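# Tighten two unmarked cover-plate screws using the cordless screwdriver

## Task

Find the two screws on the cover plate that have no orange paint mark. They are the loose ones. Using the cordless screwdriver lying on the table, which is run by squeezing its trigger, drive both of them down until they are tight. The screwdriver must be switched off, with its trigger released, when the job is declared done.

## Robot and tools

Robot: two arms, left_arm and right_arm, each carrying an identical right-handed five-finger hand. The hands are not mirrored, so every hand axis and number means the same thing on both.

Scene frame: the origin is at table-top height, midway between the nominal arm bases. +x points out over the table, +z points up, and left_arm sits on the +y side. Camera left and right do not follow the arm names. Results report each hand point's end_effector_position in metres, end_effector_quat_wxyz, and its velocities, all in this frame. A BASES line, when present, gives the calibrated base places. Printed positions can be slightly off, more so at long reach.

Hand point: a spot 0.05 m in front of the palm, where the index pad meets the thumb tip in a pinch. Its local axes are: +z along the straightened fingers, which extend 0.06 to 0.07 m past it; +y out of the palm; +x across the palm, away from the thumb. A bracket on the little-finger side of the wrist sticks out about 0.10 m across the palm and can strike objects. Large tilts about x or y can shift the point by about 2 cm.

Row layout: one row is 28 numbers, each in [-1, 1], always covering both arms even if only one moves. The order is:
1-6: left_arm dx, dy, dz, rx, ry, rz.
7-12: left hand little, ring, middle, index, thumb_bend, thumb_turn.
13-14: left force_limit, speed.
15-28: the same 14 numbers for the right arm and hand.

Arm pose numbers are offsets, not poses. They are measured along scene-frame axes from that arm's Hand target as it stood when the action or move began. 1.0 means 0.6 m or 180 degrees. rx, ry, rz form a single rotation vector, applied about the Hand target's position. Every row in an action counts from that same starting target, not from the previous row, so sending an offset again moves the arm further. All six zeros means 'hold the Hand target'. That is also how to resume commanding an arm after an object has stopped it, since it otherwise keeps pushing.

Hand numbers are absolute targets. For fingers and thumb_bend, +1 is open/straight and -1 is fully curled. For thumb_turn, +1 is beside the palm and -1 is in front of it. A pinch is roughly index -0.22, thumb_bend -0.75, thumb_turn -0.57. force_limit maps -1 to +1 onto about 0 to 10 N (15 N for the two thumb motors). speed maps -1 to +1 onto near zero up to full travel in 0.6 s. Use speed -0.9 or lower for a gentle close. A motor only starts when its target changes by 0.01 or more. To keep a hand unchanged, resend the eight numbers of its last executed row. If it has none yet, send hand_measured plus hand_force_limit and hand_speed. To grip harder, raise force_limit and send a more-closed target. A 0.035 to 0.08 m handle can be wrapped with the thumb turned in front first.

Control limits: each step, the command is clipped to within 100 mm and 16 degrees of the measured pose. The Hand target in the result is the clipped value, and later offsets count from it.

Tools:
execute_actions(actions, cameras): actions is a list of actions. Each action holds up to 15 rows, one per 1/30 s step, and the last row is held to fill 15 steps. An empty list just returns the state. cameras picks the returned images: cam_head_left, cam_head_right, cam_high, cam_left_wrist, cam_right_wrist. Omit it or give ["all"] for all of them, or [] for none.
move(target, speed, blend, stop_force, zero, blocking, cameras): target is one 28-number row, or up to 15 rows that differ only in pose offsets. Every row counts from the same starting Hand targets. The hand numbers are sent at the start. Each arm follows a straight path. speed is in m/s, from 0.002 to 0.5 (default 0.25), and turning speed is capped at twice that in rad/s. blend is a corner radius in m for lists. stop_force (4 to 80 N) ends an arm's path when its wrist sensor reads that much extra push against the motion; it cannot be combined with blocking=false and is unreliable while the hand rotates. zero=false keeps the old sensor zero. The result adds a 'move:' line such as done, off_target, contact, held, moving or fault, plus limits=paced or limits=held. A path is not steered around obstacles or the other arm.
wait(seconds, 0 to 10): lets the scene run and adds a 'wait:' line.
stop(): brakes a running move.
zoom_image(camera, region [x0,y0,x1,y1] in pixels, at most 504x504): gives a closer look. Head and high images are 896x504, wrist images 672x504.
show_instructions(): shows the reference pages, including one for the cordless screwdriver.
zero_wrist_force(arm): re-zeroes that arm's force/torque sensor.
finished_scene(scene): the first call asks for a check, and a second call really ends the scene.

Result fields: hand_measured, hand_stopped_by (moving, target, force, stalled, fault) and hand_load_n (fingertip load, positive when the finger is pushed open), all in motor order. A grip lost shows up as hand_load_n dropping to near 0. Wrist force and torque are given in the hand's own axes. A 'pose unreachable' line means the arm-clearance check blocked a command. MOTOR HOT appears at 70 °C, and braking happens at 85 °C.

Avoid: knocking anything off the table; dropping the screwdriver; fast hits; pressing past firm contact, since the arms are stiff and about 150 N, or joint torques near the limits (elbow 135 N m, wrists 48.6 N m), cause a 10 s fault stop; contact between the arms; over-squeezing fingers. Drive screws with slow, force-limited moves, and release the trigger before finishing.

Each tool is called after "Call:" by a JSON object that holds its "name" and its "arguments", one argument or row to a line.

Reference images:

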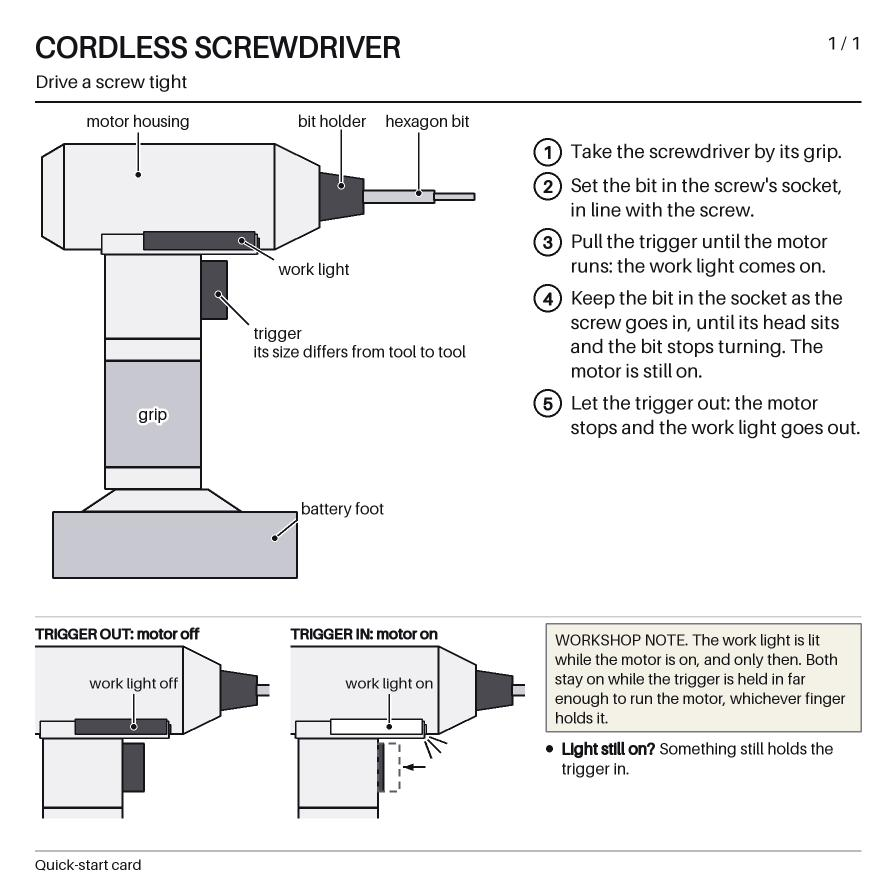

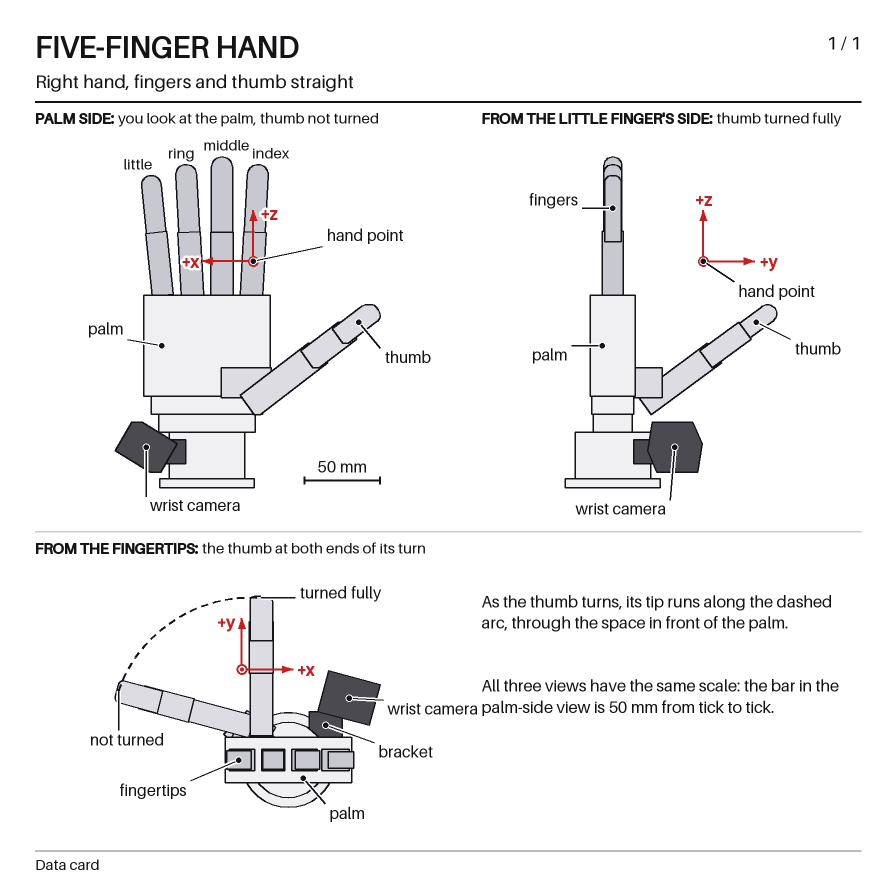

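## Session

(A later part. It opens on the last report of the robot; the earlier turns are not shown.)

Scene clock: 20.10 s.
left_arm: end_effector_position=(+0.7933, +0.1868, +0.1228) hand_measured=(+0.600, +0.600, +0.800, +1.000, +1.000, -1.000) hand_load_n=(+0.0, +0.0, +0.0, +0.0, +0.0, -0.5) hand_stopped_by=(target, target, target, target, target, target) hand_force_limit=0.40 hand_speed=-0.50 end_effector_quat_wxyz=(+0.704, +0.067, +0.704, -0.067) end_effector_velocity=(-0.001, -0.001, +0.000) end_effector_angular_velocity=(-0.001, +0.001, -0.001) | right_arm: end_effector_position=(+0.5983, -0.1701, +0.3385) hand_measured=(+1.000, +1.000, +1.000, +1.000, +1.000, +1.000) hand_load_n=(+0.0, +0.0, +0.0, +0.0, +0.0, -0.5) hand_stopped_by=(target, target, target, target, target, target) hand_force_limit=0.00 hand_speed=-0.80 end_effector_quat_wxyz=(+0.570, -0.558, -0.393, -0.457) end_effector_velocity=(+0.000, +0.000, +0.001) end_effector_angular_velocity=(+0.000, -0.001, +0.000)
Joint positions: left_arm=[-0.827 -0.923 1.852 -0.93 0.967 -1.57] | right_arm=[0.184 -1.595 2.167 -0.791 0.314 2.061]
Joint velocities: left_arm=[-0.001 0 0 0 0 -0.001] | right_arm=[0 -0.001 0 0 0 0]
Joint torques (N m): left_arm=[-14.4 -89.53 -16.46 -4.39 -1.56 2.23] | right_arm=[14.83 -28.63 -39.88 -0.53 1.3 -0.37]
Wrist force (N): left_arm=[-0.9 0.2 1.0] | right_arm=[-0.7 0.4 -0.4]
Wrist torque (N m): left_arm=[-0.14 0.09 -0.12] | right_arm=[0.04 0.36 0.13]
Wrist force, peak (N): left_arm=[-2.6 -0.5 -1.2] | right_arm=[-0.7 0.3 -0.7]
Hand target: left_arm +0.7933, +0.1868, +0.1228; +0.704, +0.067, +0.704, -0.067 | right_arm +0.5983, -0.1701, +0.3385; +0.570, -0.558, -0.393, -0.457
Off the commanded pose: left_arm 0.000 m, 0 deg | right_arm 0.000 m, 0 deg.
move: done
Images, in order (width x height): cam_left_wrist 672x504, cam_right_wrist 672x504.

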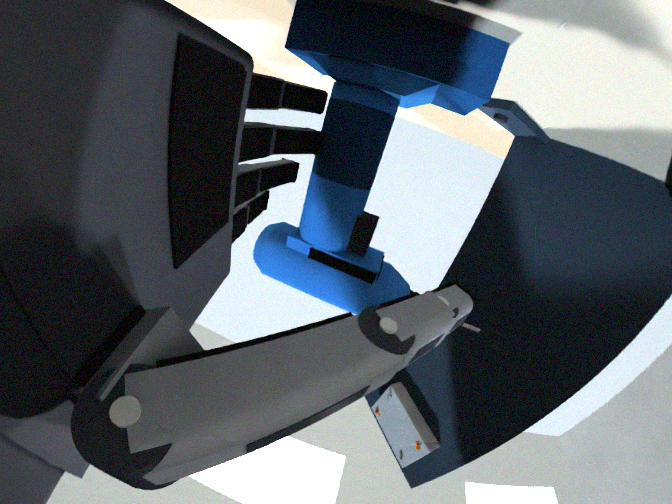

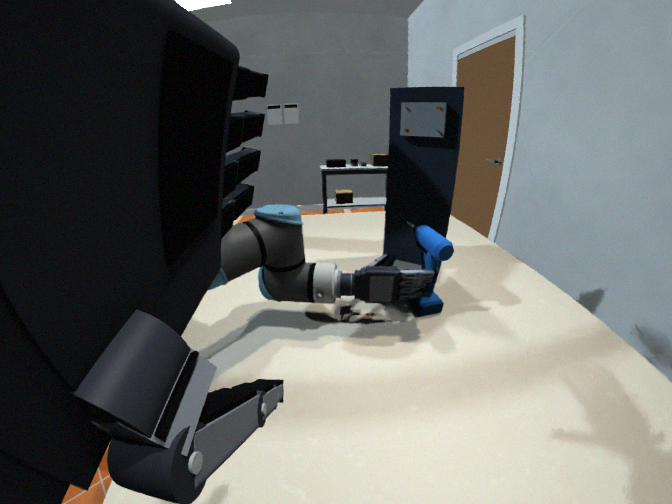

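Call:
{"name": "move", "arguments": {
  "target": [-0.0655,0.0127,0,0,0,0,0.6,0.6,0.8,1,1,-1,0.4,-0.5,0,0,0,0,0,0,1,1,1,1,1,1,0,-0.8],
  "speed": 0.05,
  "cameras": []
}}

Call:
{"name": "move", "arguments": {
  "target": [0,0,0,0,0,0,1,1,1,1,1,-1,0.4,-0.5,0,0,0,0,0,0,1,1,1,1,1,1,0,-0.8],
  "cameras": ["cam_left_wrist","cam_right_wrist","cam_high"]
}}

Call:
{"name": "zoom_image", "arguments": {
  "camera": "cam_right_wrist",
  "region": [320, 210, 440, 330]
}}

Scene clock: 22.47 s.
left_arm: end_effector_position=(+0.7539, +0.1944, +0.1230) hand_measured=(+0.600, +0.600, +0.800, +1.000, +1.000, -1.000) hand_load_n=(+0.0, +0.0, +0.0, +0.0, +0.0, +0.0) hand_stopped_by=(target, target, target, target, target, target) hand_force_limit=0.40 hand_speed=-0.50 end_effector_quat_wxyz=(+0.704, +0.067, +0.704, -0.067) end_effector_velocity=(+0.002, +0.000, +0.000) end_effector_angular_velocity=(+0.002, +0.001, +0.000) | right_arm: end_effector_position=(+0.5983, -0.1701, +0.3385) hand_measured=(+1.000, +1.000, +1.000, +1.000, +1.000, +1.000) hand_load_n=(+0.0, +0.0, +0.0, +0.0, +0.0, +0.0) hand_stopped_by=(target, target, target, target, target, target) hand_force_limit=0.00 hand_speed=-0.80 end_effector_quat_wxyz=(+0.570, -0.558, -0.393, -0.457) end_effector_velocity=(+0.000, +0.000, +0.000) end_effector_angular_velocity=(+0.000, +0.000, +0.000)
Joint positions: left_arm=[-0.86 -0.962 1.932 -0.972 0.934 -1.57] | right_arm=[0.184 -1.595 2.167 -0.791 0.314 2.061]
Joint velocities: left_arm=[0.002 0.001 -0.004 0.004 0.003 0.001] | right_arm=[0 0 0 0.001 0 0]
Joint torques (N m): left_arm=[9.98 -50.08 -32.47 1.88 1.38 -0.48] | right_arm=[13.17 -28.89 -40.43 -0.52 1.08 -0.27]
Wrist force (N): left_arm=[-1.0 0.2 1.0] | right_arm=[-0.4 0.0 -0.5]
Wrist torque (N m): left_arm=[-0.15 0.12 -0.13] | right_arm=[0.00 0.33 0.14]
Wrist force, peak (N): left_arm=[-1.2 0.0 1.6] | right_arm=[-0.7 0.7 -0.6]
Hand target: left_arm +0.7540, +0.1945, +0.1228; +0.704, +0.067, +0.704, -0.067 | right_arm +0.5983, -0.1701, +0.3385; +0.570, -0.558, -0.393, -0.457
Off the commanded pose: left_arm 0.000 m, 0 deg | right_arm 0.000 m, 0 deg.
move: done
No camera images: "cameras" was empty.

Scene clock: 23.23 s.
left_arm: end_effector_position=(+0.7540, +0.1945, +0.1229) hand_measured=(+1.000, +1.000, +1.000, +1.000, +1.000, -1.000) hand_load_n=(+0.0, +0.0, +0.0, +0.0, +0.0, +0.0) hand_stopped_by=(target, target, target, target, target, target) hand_force_limit=0.40 hand_speed=-0.50 end_effector_quat_wxyz=(+0.704, +0.067, +0.704, -0.067) end_effector_velocity=(+0.000, +0.000, +0.000) end_effector_angular_velocity=(+0.001, +0.000, +0.000) | right_arm: end_effector_position=(+0.5983, -0.1701, +0.3385) hand_measured=(+1.000, +1.000, +1.000, +1.000, +1.000, +1.000) hand_load_n=(+0.0, +0.0, +0.0, +0.0, +0.0, +0.0) hand_stopped_by=(target, target, target, target, target, target) hand_force_limit=0.00 hand_speed=-0.80 end_effector_quat_wxyz=(+0.570, -0.558, -0.393, -0.457) end_effector_velocity=(+0.000, +0.000, -0.001) end_effector_angular_velocity=(+0.000, +0.001, +0.000)
Joint positions: left_arm=[-0.86 -0.962 1.932 -0.971 0.934 -1.57] | right_arm=[0.184 -1.595 2.167 -0.791 0.314 2.061]
Joint velocities: left_arm=[0 0 0 0 0 0.001] | right_arm=[0 0.001 0 0 0 0]
Joint torques (N m): left_arm=[9.17 -49.58 -34.88 1.41 1.92 -1.34] | right_arm=[12.53 -29.12 -40.28 -0.71 1.09 -0.41]
Wrist force (N): left_arm=[-1.0 0.1 0.7] | right_arm=[-0.1 0.2 -0.7]
Wrist torque (N m): left_arm=[-0.14 0.13 -0.12] | right_arm=[0.03 0.28 0.16]
Wrist force, peak (N): left_arm=[-1.3 0.2 0.9] | right_arm=[-0.6 0.4 -0.6]
Hand target: left_arm +0.7540, +0.1945, +0.1228; +0.704, +0.067, +0.704, -0.067 | right_arm +0.5983, -0.1701, +0.3385; +0.570, -0.558, -0.393, -0.457
Off the commanded pose: left_arm 0.000 m, 0 deg | right_arm 0.000 m, 0 deg.
move: done
Images, in order (width x height): cam_high 896x504, cam_left_wrist 672x504, cam_right_wrist 672x504.

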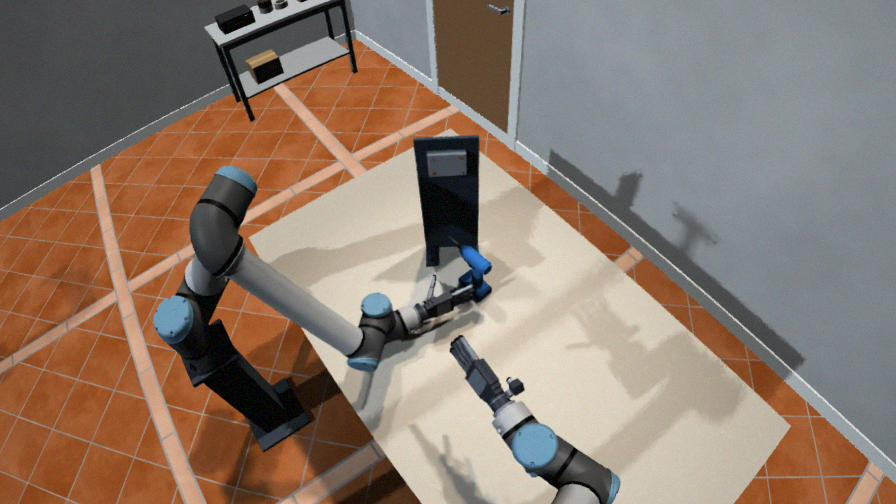

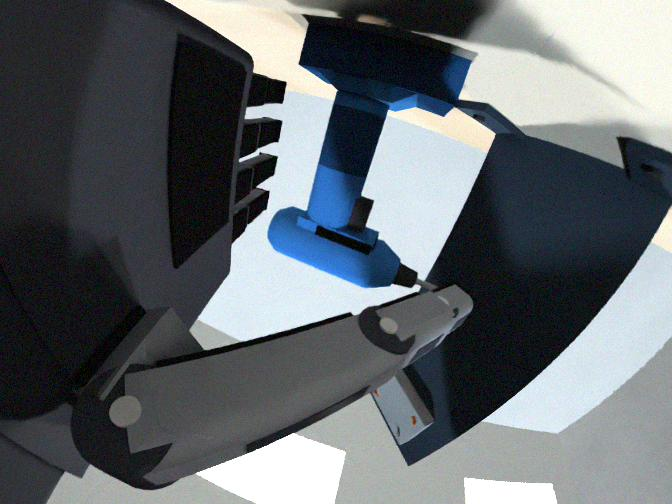

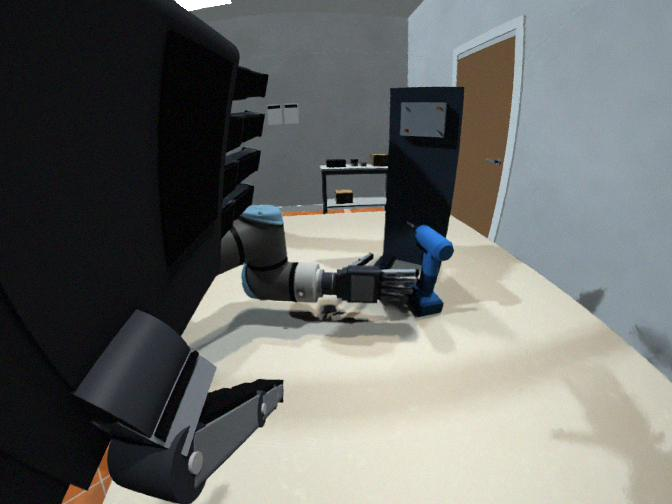

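Scaled by 4.200 from the camera's 672x504 image, which has a finer 960x720 frame.

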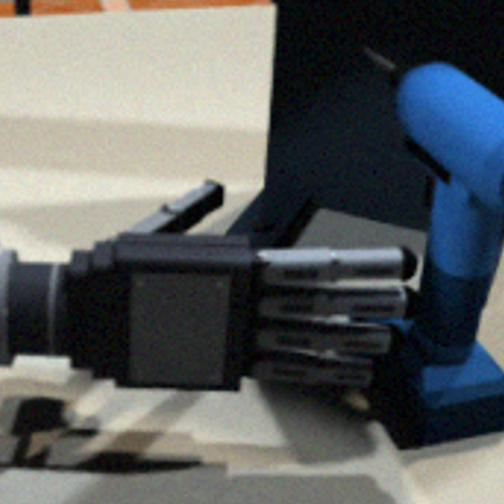

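Call:
{"name": "execute_actions", "arguments": {
  "actions": []
}}

Scene clock: 24.17 s.
left_arm: end_effector_position=(+0.7540, +0.1945, +0.1228) hand_measured=(+1.000, +1.000, +1.000, +1.000, +1.000, -1.000) hand_load_n=(+0.0, +0.0, +0.0, +0.0, +0.0, +0.0) hand_stopped_by=(target, target, target, target, target, target) hand_force_limit=0.40 hand_speed=-0.50 end_effector_quat_wxyz=(+0.704, +0.067, +0.704, -0.067) end_effector_velocity=(+0.000, -0.001, +0.000) end_effector_angular_velocity=(+0.002, +0.000, +0.000) | right_arm: end_effector_position=(+0.5983, -0.1701, +0.3385) hand_measured=(+1.000, +1.000, +1.000, +1.000, +1.000, +1.000) hand_load_n=(+0.0, +0.0, +0.0, +0.0, +0.0, +0.0) hand_stopped_by=(target, target, target, target, target, target) hand_force_limit=0.00 hand_speed=-0.80 end_effector_quat_wxyz=(+0.570, -0.558, -0.393, -0.457) end_effector_velocity=(+0.000, +0.000, +0.000) end_effector_angular_velocity=(+0.000, -0.001, +0.000)
Joint positions: left_arm=[-0.86 -0.962 1.932 -0.971 0.934 -1.57] | right_arm=[0.184 -1.595 2.167 -0.791 0.314 2.061]
Joint velocities: left_arm=[-0.001 0 0 0.001 0 0.001] | right_arm=[0 0 0 -0.001 0 0]
Joint torques (N m): left_arm=[8.35 -51.46 -32.49 0.78 1.06 -1.51] | right_arm=[14.12 -28.13 -40.22 -0.77 1.05 -0.49]
Wrist force (N): left_arm=[-0.9 -0.2 1.0] | right_arm=[-0.2 0.1 -0.6]
Wrist torque (N m): left_arm=[-0.20 0.11 -0.13] | right_arm=[0.01 0.31 0.14]
Wrist force, peak (N): left_arm=[-1.1 -0.1 1.1] | right_arm=[-0.3 0.3 -0.9]
Hand target: left_arm +0.7540, +0.1945, +0.1228; +0.704, +0.067, +0.704, -0.067 | right_arm +0.5983, -0.1701, +0.3385; +0.570, -0.558, -0.393, -0.457
Off the commanded pose: left_arm 0.000 m, 0 deg | right_arm 0.000 m, 0 deg.

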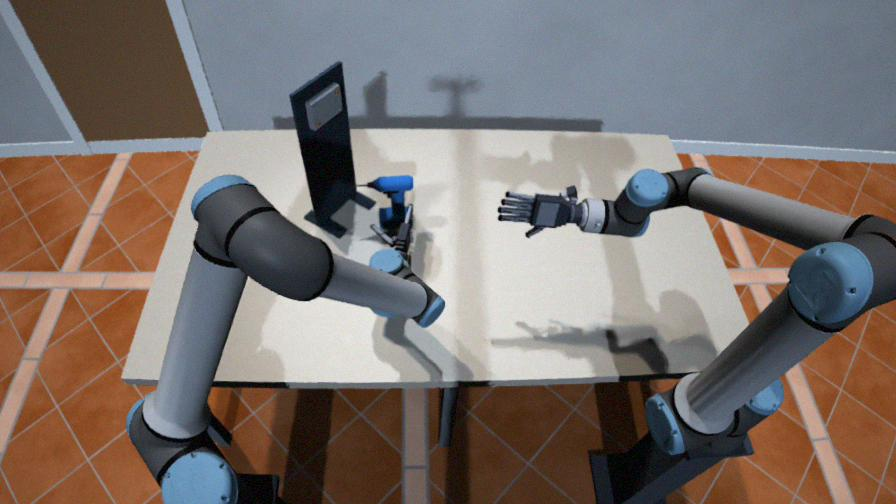

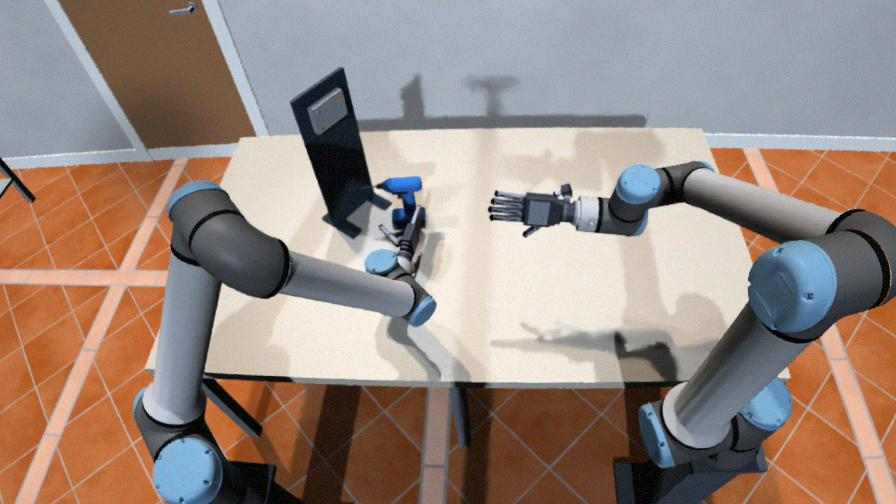

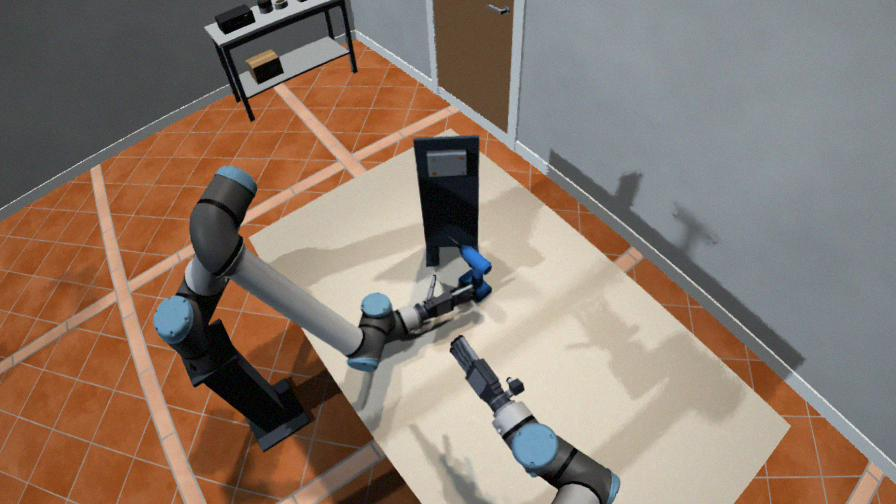

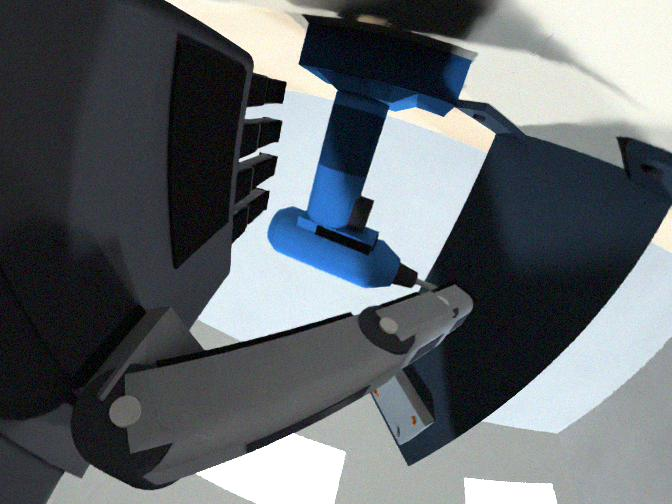

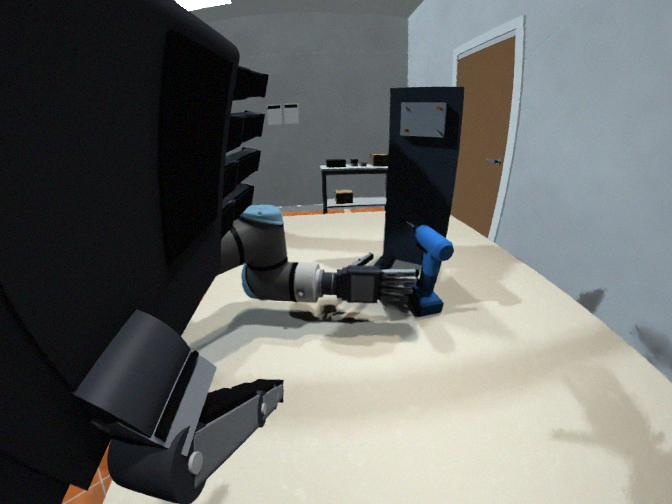

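Call:
{"name": "move", "arguments": {
  "target": [0.2095,-0.0405,0,0,0,0,1,1,1,1,1,-1,0.4,-0.5,0,0,0,0,0,0,1,1,1,1,1,1,0,-0.8],
  "speed": 0.06,
  "stop_force": 4
}}

Call:
{"name": "zoom_image", "arguments": {
  "camera": "cam_left_wrist",
  "region": [180, 0, 500, 320]
}}

Call:
{"name": "zoom_image", "arguments": {
  "camera": "cam_right_wrist",
  "region": [320, 180, 500, 360]
}}

Scene clock: 28.13 s.
left_arm: end_effector_position=(+0.8796, +0.1701, +0.1226) hand_measured=(+1.000, +1.000, +1.000, +1.000, +1.000, -1.000) hand_load_n=(+0.0, +0.0, +0.0, +0.0, +0.0, +0.0) hand_stopped_by=(target, target, target, target, target, target) hand_force_limit=0.40 hand_speed=-0.50 end_effector_quat_wxyz=(+0.704, +0.067, +0.704, -0.067) end_effector_velocity=(+0.000, +0.000, +0.000) end_effector_angular_velocity=(+0.000, +0.000, -0.001) | right_arm: end_effector_position=(+0.5983, -0.1701, +0.3385) hand_measured=(+1.000, +1.000, +1.000, +1.000, +1.000, +1.000) hand_load_n=(+0.0, +0.0, +0.0, +0.0, +0.0, +0.0) hand_stopped_by=(target, target, target, target, target, target) hand_force_limit=0.00 hand_speed=-0.80 end_effector_quat_wxyz=(+0.570, -0.558, -0.393, -0.457) end_effector_velocity=(+0.000, +0.000, -0.001) end_effector_angular_velocity=(+0.000, +0.001, +0.000)
Joint positions: left_arm=[-0.764 -0.833 1.665 -0.833 1.03 -1.57] | right_arm=[0.184 -1.595 2.167 -0.791 0.314 2.061]
Joint velocities: left_arm=[0 0 0 0 0 0] | right_arm=[0 0.002 0 0 0 0]
Joint torques (N m): left_arm=[-12.06 -101.1 -20.44 -4.62 -1.99 -1.55] | right_arm=[13.24 -29.22 -39.9 -0.88 1.24 -0.3]
Wrist force (N): left_arm=[-1.2 0.1 0.8] | right_arm=[-0.3 0.5 -0.4]
Wrist torque (N m): left_arm=[-0.13 0.18 -0.16] | right_arm=[0.06 0.31 0.15]
Wrist force, peak (N): left_arm=[-0.8 0.3 1.7] | right_arm=[-0.3 0.3 -1.0]
Hand target: left_arm +0.8796, +0.1701, +0.1226; +0.704, +0.067, +0.704, -0.067 | right_arm +0.5983, -0.1701, +0.3385; +0.570, -0.558, -0.393, -0.457
Off the commanded pose: left_arm 0.000 m, 0 deg | right_arm 0.000 m, 0 deg.
move: done

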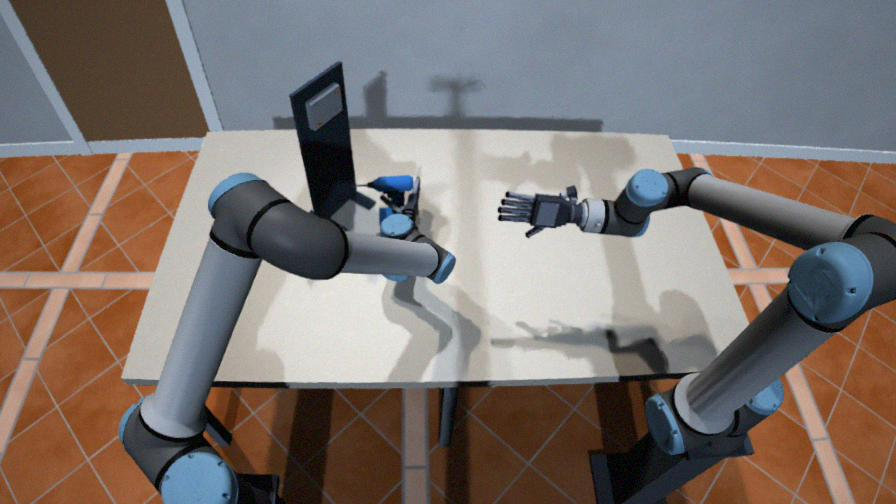

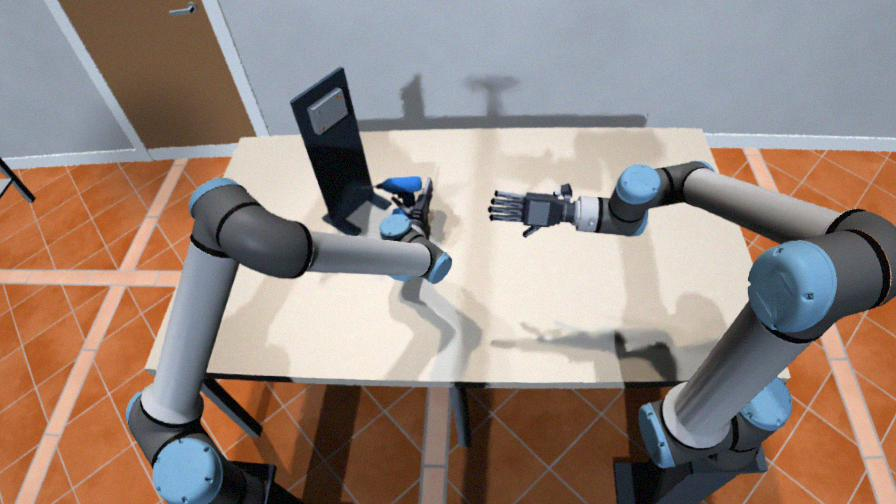

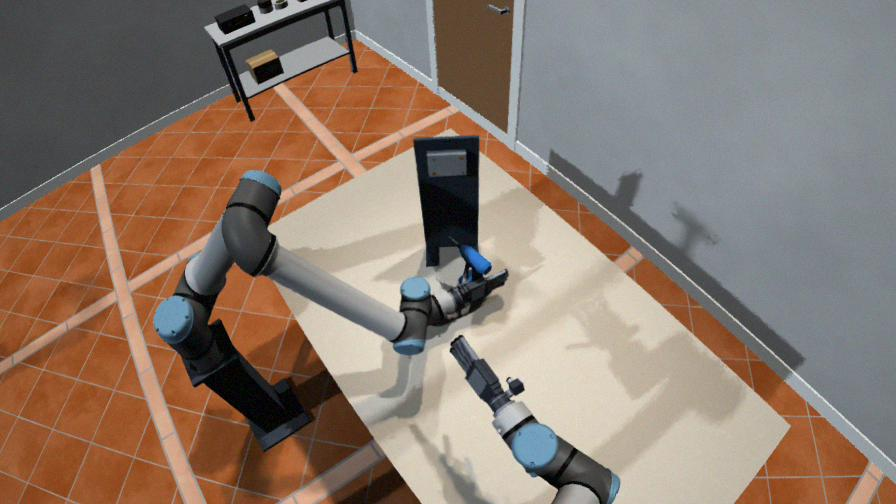

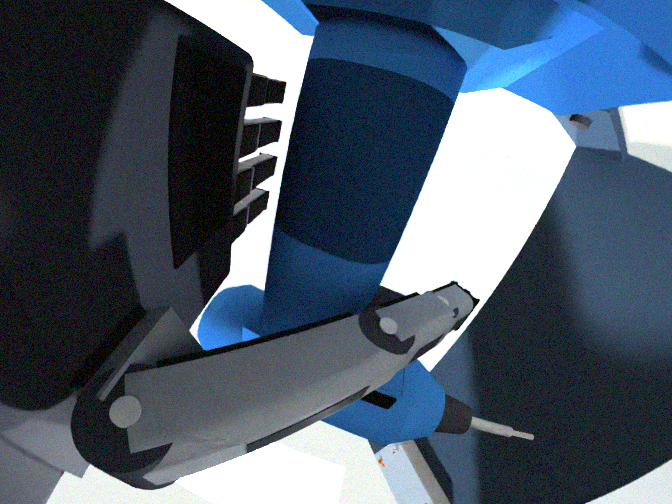

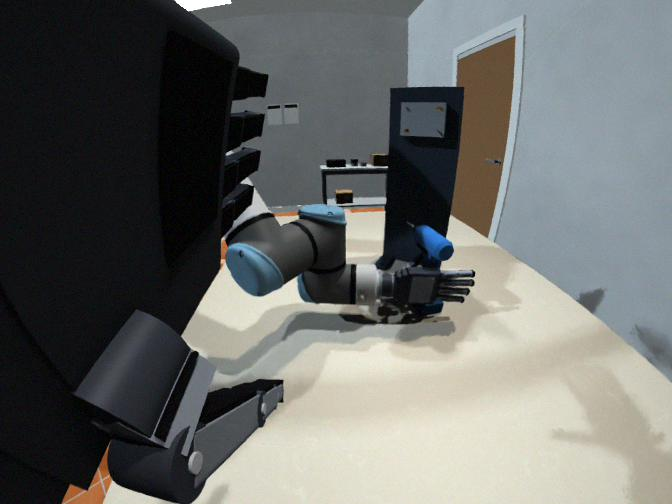

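Scaled by 1.575 from the camera's 672x504 image, which has a finer 960x720 frame.

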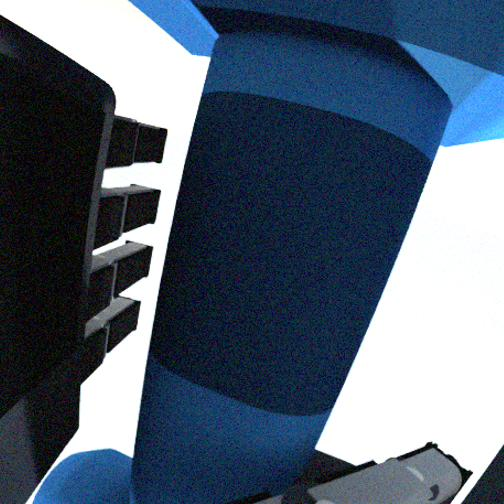

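Scaled by 2.800 from the camera's 672x504 image, which has a finer 960x720 frame.

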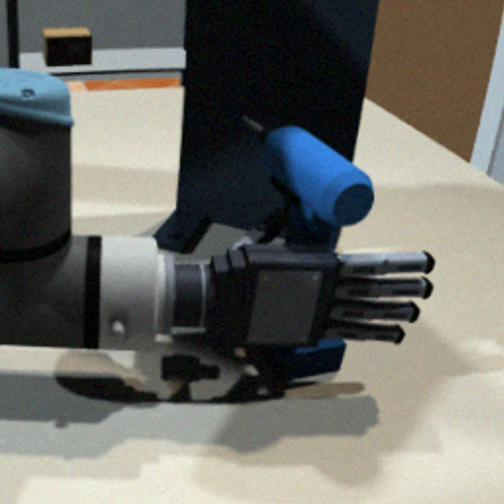

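Call:
{"name": "move", "arguments": {
  "target": [0.0183,0.0237,0,0,0,0,1,1,1,1,1,-1,0.4,-0.5,0,0,0,0,0,0,1,1,1,1,1,1,0,-0.8],
  "speed": 0.03,
  "stop_force": 4,
  "cameras": ["cam_left_wrist"]
}}

Call:
{"name": "zoom_image", "arguments": {
  "camera": "cam_left_wrist",
  "region": [180, 0, 500, 320]
}}

Scene clock: 30.23 s.
left_arm: end_effector_position=(+0.8907, +0.1843, +0.1226) hand_measured=(+1.000, +1.000, +1.000, +1.000, +1.000, -1.000) hand_load_n=(+0.0, +0.0, +0.0, +0.0, +0.0, +0.0) hand_stopped_by=(target, target, target, target, target, target) hand_force_limit=0.40 hand_speed=-0.50 end_effector_quat_wxyz=(+0.704, +0.067, +0.704, -0.067) end_effector_velocity=(+0.000, +0.000, +0.000) end_effector_angular_velocity=(-0.001, +0.000, +0.000) | right_arm: end_effector_position=(+0.5983, -0.1701, +0.3385) hand_measured=(+1.000, +1.000, +1.000, +1.000, +1.000, +1.000) hand_load_n=(+0.0, +0.0, +0.0, +0.0, +0.0, +0.0) hand_stopped_by=(target, target, target, target, target, target) hand_force_limit=0.00 hand_speed=-0.80 end_effector_quat_wxyz=(+0.570, -0.558, -0.393, -0.457) end_effector_velocity=(+0.000, +0.000, +0.000) end_effector_angular_velocity=(+0.000, +0.000, +0.000)
Joint positions: left_arm=[-0.741 -0.83 1.659 -0.83 1.053 -1.57] | right_arm=[0.184 -1.595 2.167 -0.791 0.314 2.061]
Joint velocities: left_arm=[0 0 0 0 0 -0.001] | right_arm=[0 0 0 -0.001 0 0]
Joint torques (N m): left_arm=[-12.03 -86.88 -20.94 -5.44 -1.85 -3.03] | right_arm=[14.16 -29.64 -39.45 -1.11 1.18 -0.25]
Wrist force (N): left_arm=[-0.8 -0.3 0.7] | right_arm=[-0.5 0.3 -0.3]
Wrist torque (N m): left_arm=[-0.21 0.11 -0.14] | right_arm=[0.02 0.34 0.13]
Wrist force, peak (N): left_arm=[-0.9 -1.4 0.6] | right_arm=[-0.7 0.2 -0.7]
Hand target: left_arm +0.8907, +0.1843, +0.1226; +0.704, +0.067, +0.704, -0.067 | right_arm +0.5983, -0.1701, +0.3385; +0.570, -0.558, -0.393, -0.457
Off the commanded pose: left_arm 0.000 m, 0 deg | right_arm 0.000 m, 0 deg.
move: done
Images, in order (width x height): cam_left_wrist 672x504.

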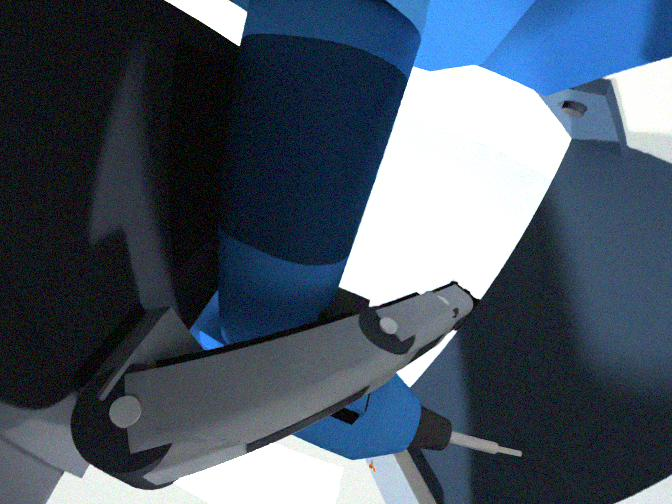

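Scaled by 1.575 from the camera's 672x504 image, which has a finer 960x720 frame.

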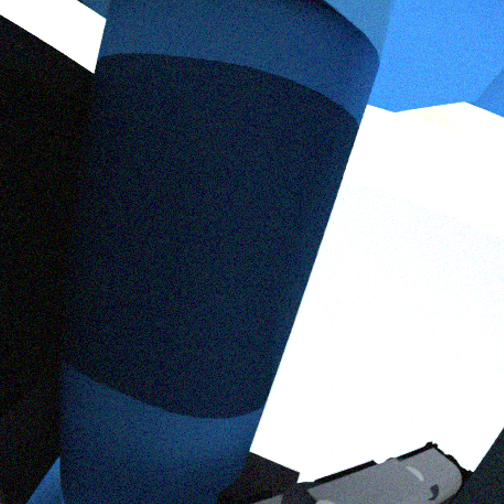

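Call:
{"name": "move", "arguments": {
  "target": [0,0,0,0,0,0,-0.95,-0.95,-0.95,1,1,-1,0.4,-0.5,0,0,0,0,0,0,1,1,1,1,1,1,0,-0.8],
  "cameras": ["cam_left_wrist"]
}}

Call:
{"name": "zoom_image", "arguments": {
  "camera": "cam_right_wrist",
  "region": [320, 180, 500, 360]
}}

Scene clock: 32.70 s.
left_arm: end_effector_position=(+0.8907, +0.1843, +0.1226) hand_measured=(-0.662, -0.662, -0.662, +1.000, +1.000, -1.000) hand_load_n=(+0.5, +2.5, +1.5, +0.0, +0.0, +0.0) hand_stopped_by=(force, force, force, target, target, target) hand_force_limit=0.40 hand_speed=-0.50 end_effector_quat_wxyz=(+0.704, +0.067, +0.704, -0.067) end_effector_velocity=(+0.000, -0.001, +0.000) end_effector_angular_velocity=(-0.002, +0.000, -0.002) | right_arm: end_effector_position=(+0.5983, -0.1701, +0.3385) hand_measured=(+1.000, +1.000, +1.000, +1.000, +1.000, +1.000) hand_load_n=(+0.0, +0.0, +0.0, +0.0, +0.0, +0.0) hand_stopped_by=(target, target, target, target, target, target) hand_force_limit=0.00 hand_speed=-0.80 end_effector_quat_wxyz=(+0.570, -0.558, -0.393, -0.457) end_effector_velocity=(+0.000, +0.000, +0.000) end_effector_angular_velocity=(+0.000, +0.000, +0.001)
Joint positions: left_arm=[-0.741 -0.83 1.659 -0.83 1.053 -1.57] | right_arm=[0.184 -1.595 2.167 -0.791 0.314 2.061]
Joint velocities: left_arm=[0 0 0 -0.001 0.001 -0.001] | right_arm=[0 0.001 0 0 0 0]
Joint torques (N m): left_arm=[-9.47 -90.23 -25.27 -4.13 -0.96 -2.44] | right_arm=[13.67 -29.62 -39.1 -1.41 1.15 -0.29]
Wrist force (N): left_arm=[0.1 0.5 1.7] | right_arm=[-0.2 0.2 -0.5]
Wrist torque (N m): left_arm=[-0.14 0.12 -0.27] | right_arm=[0.02 0.29 0.16]
Wrist force, peak (N): left_arm=[0.0 0.7 2.9] | right_arm=[-0.8 -0.1 -0.7]
Hand target: left_arm +0.8907, +0.1843, +0.1226; +0.704, +0.067, +0.704, -0.067 | right_arm +0.5983, -0.1701, +0.3385; +0.570, -0.558, -0.393, -0.457
Off the commanded pose: left_arm 0.000 m, 0 deg | right_arm 0.000 m, 0 deg.
move: done
Images, in order (width x height): cam_left_wrist 672x504.

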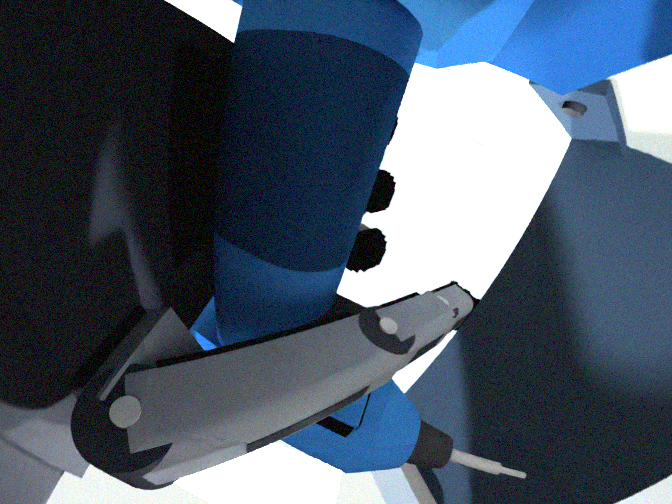

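This scene's latest camera images include none from cam_right_wrist. They are from: cam_left_wrist. cam_right_wrist's image comes with the result of a call that names it in "cameras".

Fingers wrap. Now the thumb, gently.

Call:
{"name": "move", "arguments": {
  "target": [0,0,0,0,0,0,-0.95,-0.95,-0.95,1,-0.9,-1,0.3,-0.5,0,0,0,0,0,0,1,1,1,1,1,1,0,-0.8],
  "cameras": ["cam_left_wrist"]
}}

Call:
{"name": "move", "arguments": {
  "target": [0,0,0,0,0,0,-0.97,-0.97,-0.97,0.99,-0.93,-1,0.7,-0.5,0,0,0,0,0,0,1,1,1,1,1,1,0,-0.8],
  "cameras": ["cam_left_wrist","cam_right_wrist"]
}}

Call:
{"name": "zoom_image", "arguments": {
  "camera": "cam_right_wrist",
  "region": [320, 180, 500, 360]
}}

Scene clock: 35.00 s.
left_arm: end_effector_position=(+0.8907, +0.1843, +0.1226) hand_measured=(-0.662, -0.662, -0.662, +1.000, +0.050, -1.000) hand_load_n=(+1.0, +2.5, +2.0, +0.0, +9.5, -1.0) hand_stopped_by=(force, force, force, target, force, target) hand_force_limit=0.30 hand_speed=-0.50 end_effector_quat_wxyz=(+0.704, +0.067, +0.704, -0.067) end_effector_velocity=(+0.000, +0.001, +0.001) end_effector_angular_velocity=(-0.002, -0.001, +0.001) | right_arm: end_effector_position=(+0.5983, -0.1701, +0.3385) hand_measured=(+1.000, +1.000, +1.000, +1.000, +1.000, +1.000) hand_load_n=(+0.0, +0.0, +0.0, +0.0, +0.0, +0.0) hand_stopped_by=(target, target, target, target, target, target) hand_force_limit=0.00 hand_speed=-0.80 end_effector_quat_wxyz=(+0.570, -0.558, -0.393, -0.457) end_effector_velocity=(+0.000, +0.000, +0.000) end_effector_angular_velocity=(+0.000, +0.001, +0.000)
Joint positions: left_arm=[-0.741 -0.83 1.659 -0.83 1.053 -1.57] | right_arm=[0.184 -1.595 2.167 -0.791 0.314 2.061]
Joint velocities: left_arm=[0.001 -0.001 0 -0.001 0 -0.001] | right_arm=[0 0 0 0.001 0 0]
Joint torques (N m): left_arm=[-14.02 -93.15 -30.8 -2.97 0.75 -2.24] | right_arm=[12.86 -29.46 -39.2 -1.31 1.13 -0.25]
Wrist force (N): left_arm=[1.7 0.0 1.9] | right_arm=[-0.2 0.4 -0.3]
Wrist torque (N m): left_arm=[-0.23 -0.06 -0.40] | right_arm=[0.03 0.29 0.16]
Wrist force, peak (N): left_arm=[2.0 0.1 1.8] | right_arm=[-0.7 0.5 -0.6]
Hand target: left_arm +0.8907, +0.1843, +0.1226; +0.704, +0.067, +0.704, -0.067 | right_arm +0.5983, -0.1701, +0.3385; +0.570, -0.558, -0.393, -0.457
Off the commanded pose: left_arm 0.000 m, 0 deg | right_arm 0.000 m, 0 deg.
move: done
Images, in order (width x height): cam_left_wrist 672x504.

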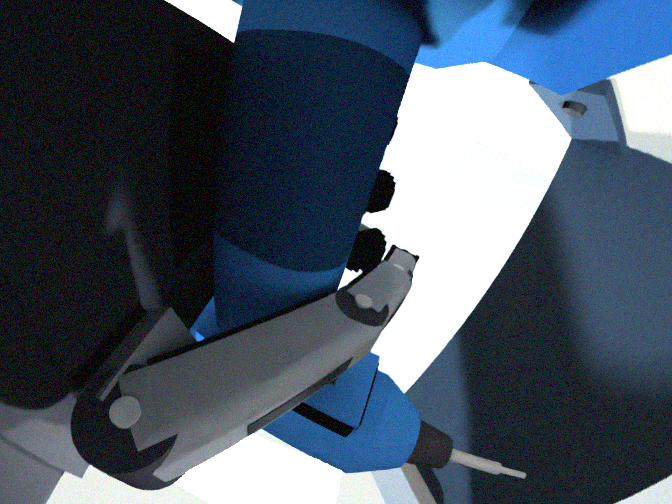

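Scene clock: 35.70 s.
left_arm: end_effector_position=(+0.8907, +0.1843, +0.1226) hand_measured=(-0.686, -0.684, -0.680, +0.990, +0.032, -1.000) hand_load_n=(+6.0, +8.0, +12.5, +0.0, +13.0, -0.5) hand_stopped_by=(force, force, force, target, force, target) hand_force_limit=0.70 hand_speed=-0.50 end_effector_quat_wxyz=(+0.704, +0.067, +0.704, -0.067) end_effector_velocity=(+0.000, +0.000, +0.000) end_effector_angular_velocity=(+0.002, +0.000, +0.000) | right_arm: end_effector_position=(+0.5983, -0.1701, +0.3385) hand_measured=(+1.000, +1.000, +1.000, +1.000, +1.000, +1.000) hand_load_n=(+0.0, +0.0, +0.0, -0.5, +0.0, +0.0) hand_stopped_by=(target, target, target, target, target, target) hand_force_limit=0.00 hand_speed=-0.80 end_effector_quat_wxyz=(+0.570, -0.558, -0.393, -0.457) end_effector_velocity=(+0.000, +0.000, +0.000) end_effector_angular_velocity=(+0.000, +0.001, +0.000)
Joint positions: left_arm=[-0.741 -0.83 1.659 -0.83 1.053 -1.57] | right_arm=[0.184 -1.595 2.167 -0.791 0.314 2.061]
Joint velocities: left_arm=[0 0 0 0 0 0.001] | right_arm=[0 0 0 0 0 0]
Joint torques (N m): left_arm=[-9.15 -93.29 -31.95 -2.36 1.09 -2.95] | right_arm=[13.4 -30.07 -39.14 -1.28 1.23 -0.27]
Wrist force (N): left_arm=[0.9 -0.4 0.6] | right_arm=[-0.3 0.1 -0.3]
Wrist torque (N m): left_arm=[-0.15 -0.01 -0.30] | right_arm=[-0.01 0.31 0.14]
Wrist force, peak (N): left_arm=[1.6 -0.2 1.9] | right_arm=[-0.4 0.6 -0.5]
Hand target: left_arm +0.8907, +0.1843, +0.1226; +0.704, +0.067, +0.704, -0.067 | right_arm +0.5983, -0.1701, +0.3385; +0.570, -0.558, -0.393, -0.457
Off the commanded pose: left_arm 0.000 m, 0 deg | right_arm 0.000 m, 0 deg.
move: done
Images, in order (width x height): cam_left_wrist 672x504, cam_right_wrist 672x504.

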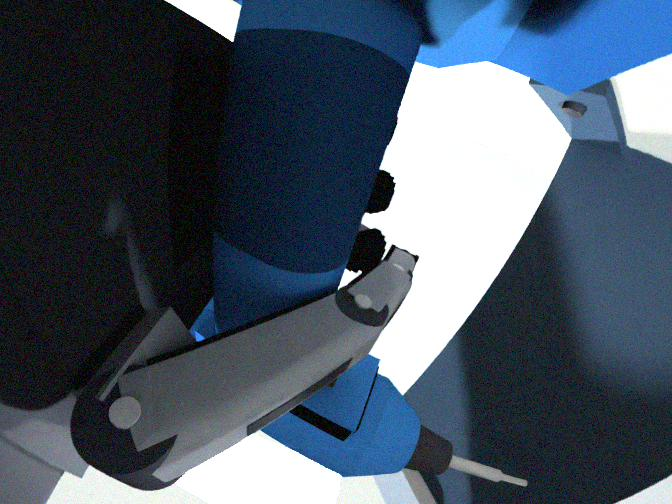

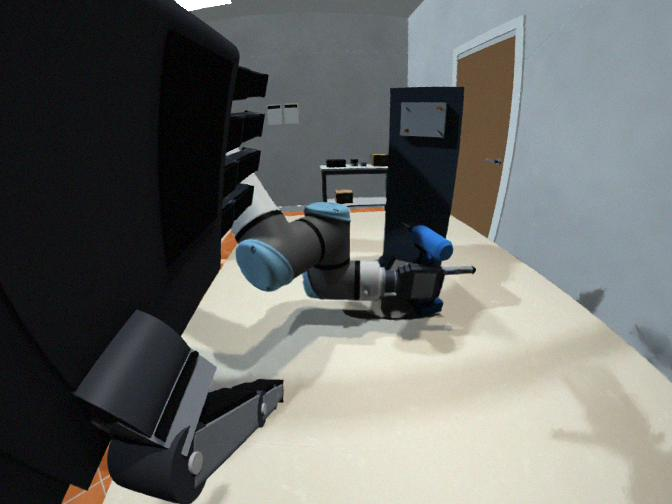

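Scaled by 2.800 from the camera's 672x504 image, which has a finer 960x720 frame.

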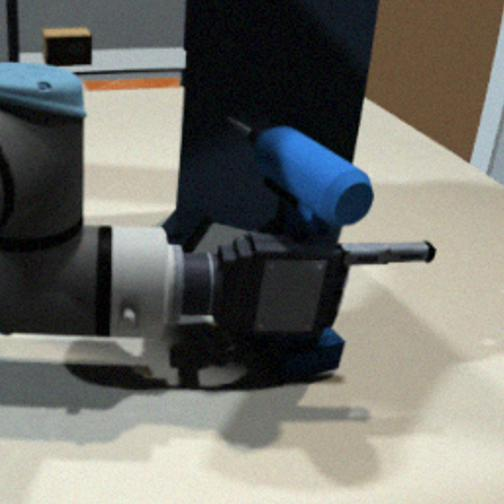

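Call:
{"name": "move", "arguments": {
  "target": [
    [0,0,0.04,0,0,0,-0.97,-0.97,-0.97,0.99,-0.93,-1,0.7,-0.5,0,0,0,0,0,0,1,1,1,1,1,1,0,-0.8],
    [-0.12,-0.0583,0.05,0,0,0,-0.97,-0.97,-0.97,0.99,-0.93,-1,0.7,-0.5,0,0,0,0,0,0,1,1,1,1,1,1,0,-0.8],
    [-0.22,-0.0583,0.05,0,0,-0.344,-0.97,-0.97,-0.97,0.99,-0.93,-1,0.7,-0.5,0,0,0,0,0,0,1,1,1,1,1,1,0,-0.8]
  ],
  "speed": [0.05,0.1,0.15],
  "cameras": ["cam_left_wrist","cam_right_wrist","cam_head_left"]
}}

Scene clock: 41.67 s.
left_arm: end_effector_position=(+0.7592, +0.1494, +0.1527) hand_measured=(-0.686, -0.684, -0.680, +0.990, +0.032, -1.000) hand_load_n=(+6.0, +8.0, +13.0, +0.0, +12.5, -0.5) hand_stopped_by=(force, force, force, target, force, target) hand_force_limit=0.70 hand_speed=-0.50 end_effector_quat_wxyz=(+0.570, +0.419, +0.569, -0.419) end_effector_velocity=(+0.000, +0.001, +0.000) end_effector_angular_velocity=(+0.000, +0.000, -0.001) | right_arm: end_effector_position=(+0.5983, -0.1701, +0.3385) hand_measured=(+1.000, +1.000, +1.000, +1.000, +1.000, +1.000) hand_load_n=(+0.0, +0.0, +0.0, +0.0, +0.0, +0.0) hand_stopped_by=(target, target, target, target, target, target) hand_force_limit=0.00 hand_speed=-0.80 end_effector_quat_wxyz=(+0.570, -0.558, -0.393, -0.457) end_effector_velocity=(+0.000, +0.000, +0.000) end_effector_angular_velocity=(+0.000, +0.000, +0.000)
Joint positions: left_arm=[-0.507 -0.947 1.815 -0.869 2.368 -1.571] | right_arm=[0.184 -1.595 2.167 -0.791 0.314 2.061]
Joint velocities: left_arm=[0.001 0 0 -0.001 0.002 0] | right_arm=[0 -0.001 0 0.001 0 0]
Joint torques (N m): left_arm=[-10.42 -95.36 -23.03 -7.07 1.81 2.82] | right_arm=[12.97 -30.54 -39.03 -1.76 0.99 -0.24]
Wrist force (N): left_arm=[8.0 0.0 1.1] | right_arm=[-0.3 0.5 -0.5]
Wrist torque (N m): left_arm=[-0.19 -0.17 0.00] | right_arm=[0.06 0.31 0.16]
Wrist force, peak (N): left_arm=[10.4 0.1 0.6] | right_arm=[-0.8 0.3 -0.7]
Hand target: left_arm +0.7591, +0.1493, +0.1528; +0.570, +0.419, +0.569, -0.419 | right_arm +0.5983, -0.1701, +0.3385; +0.570, -0.558, -0.393, -0.457
Off the commanded pose: left_arm 0.001 m, 0 deg | right_arm 0.000 m, 0 deg.
move: done
Images, in order (width x height): cam_head_left 896x504, cam_left_wrist 672x504, cam_right_wrist 672x504.

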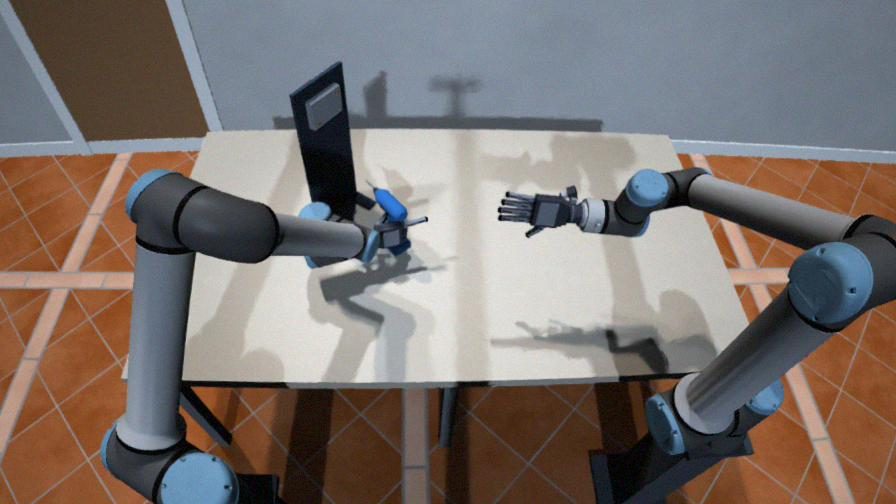

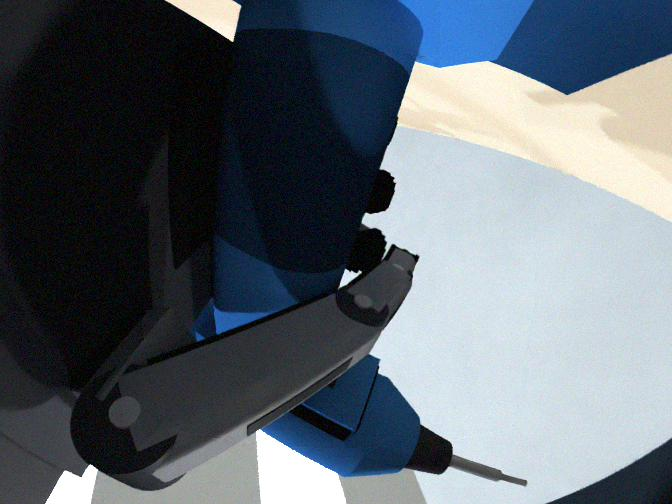

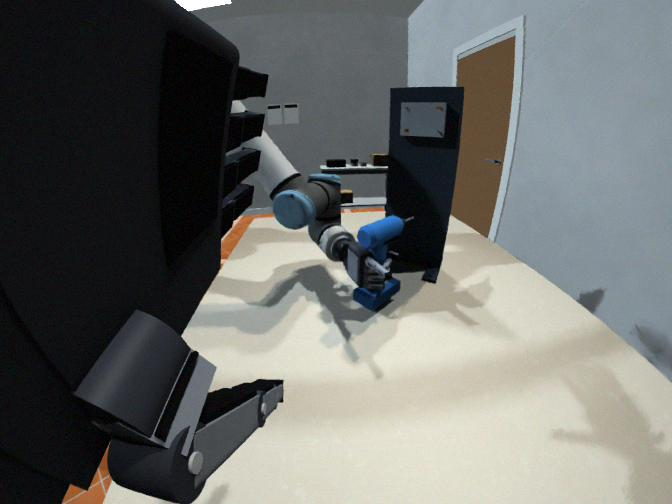

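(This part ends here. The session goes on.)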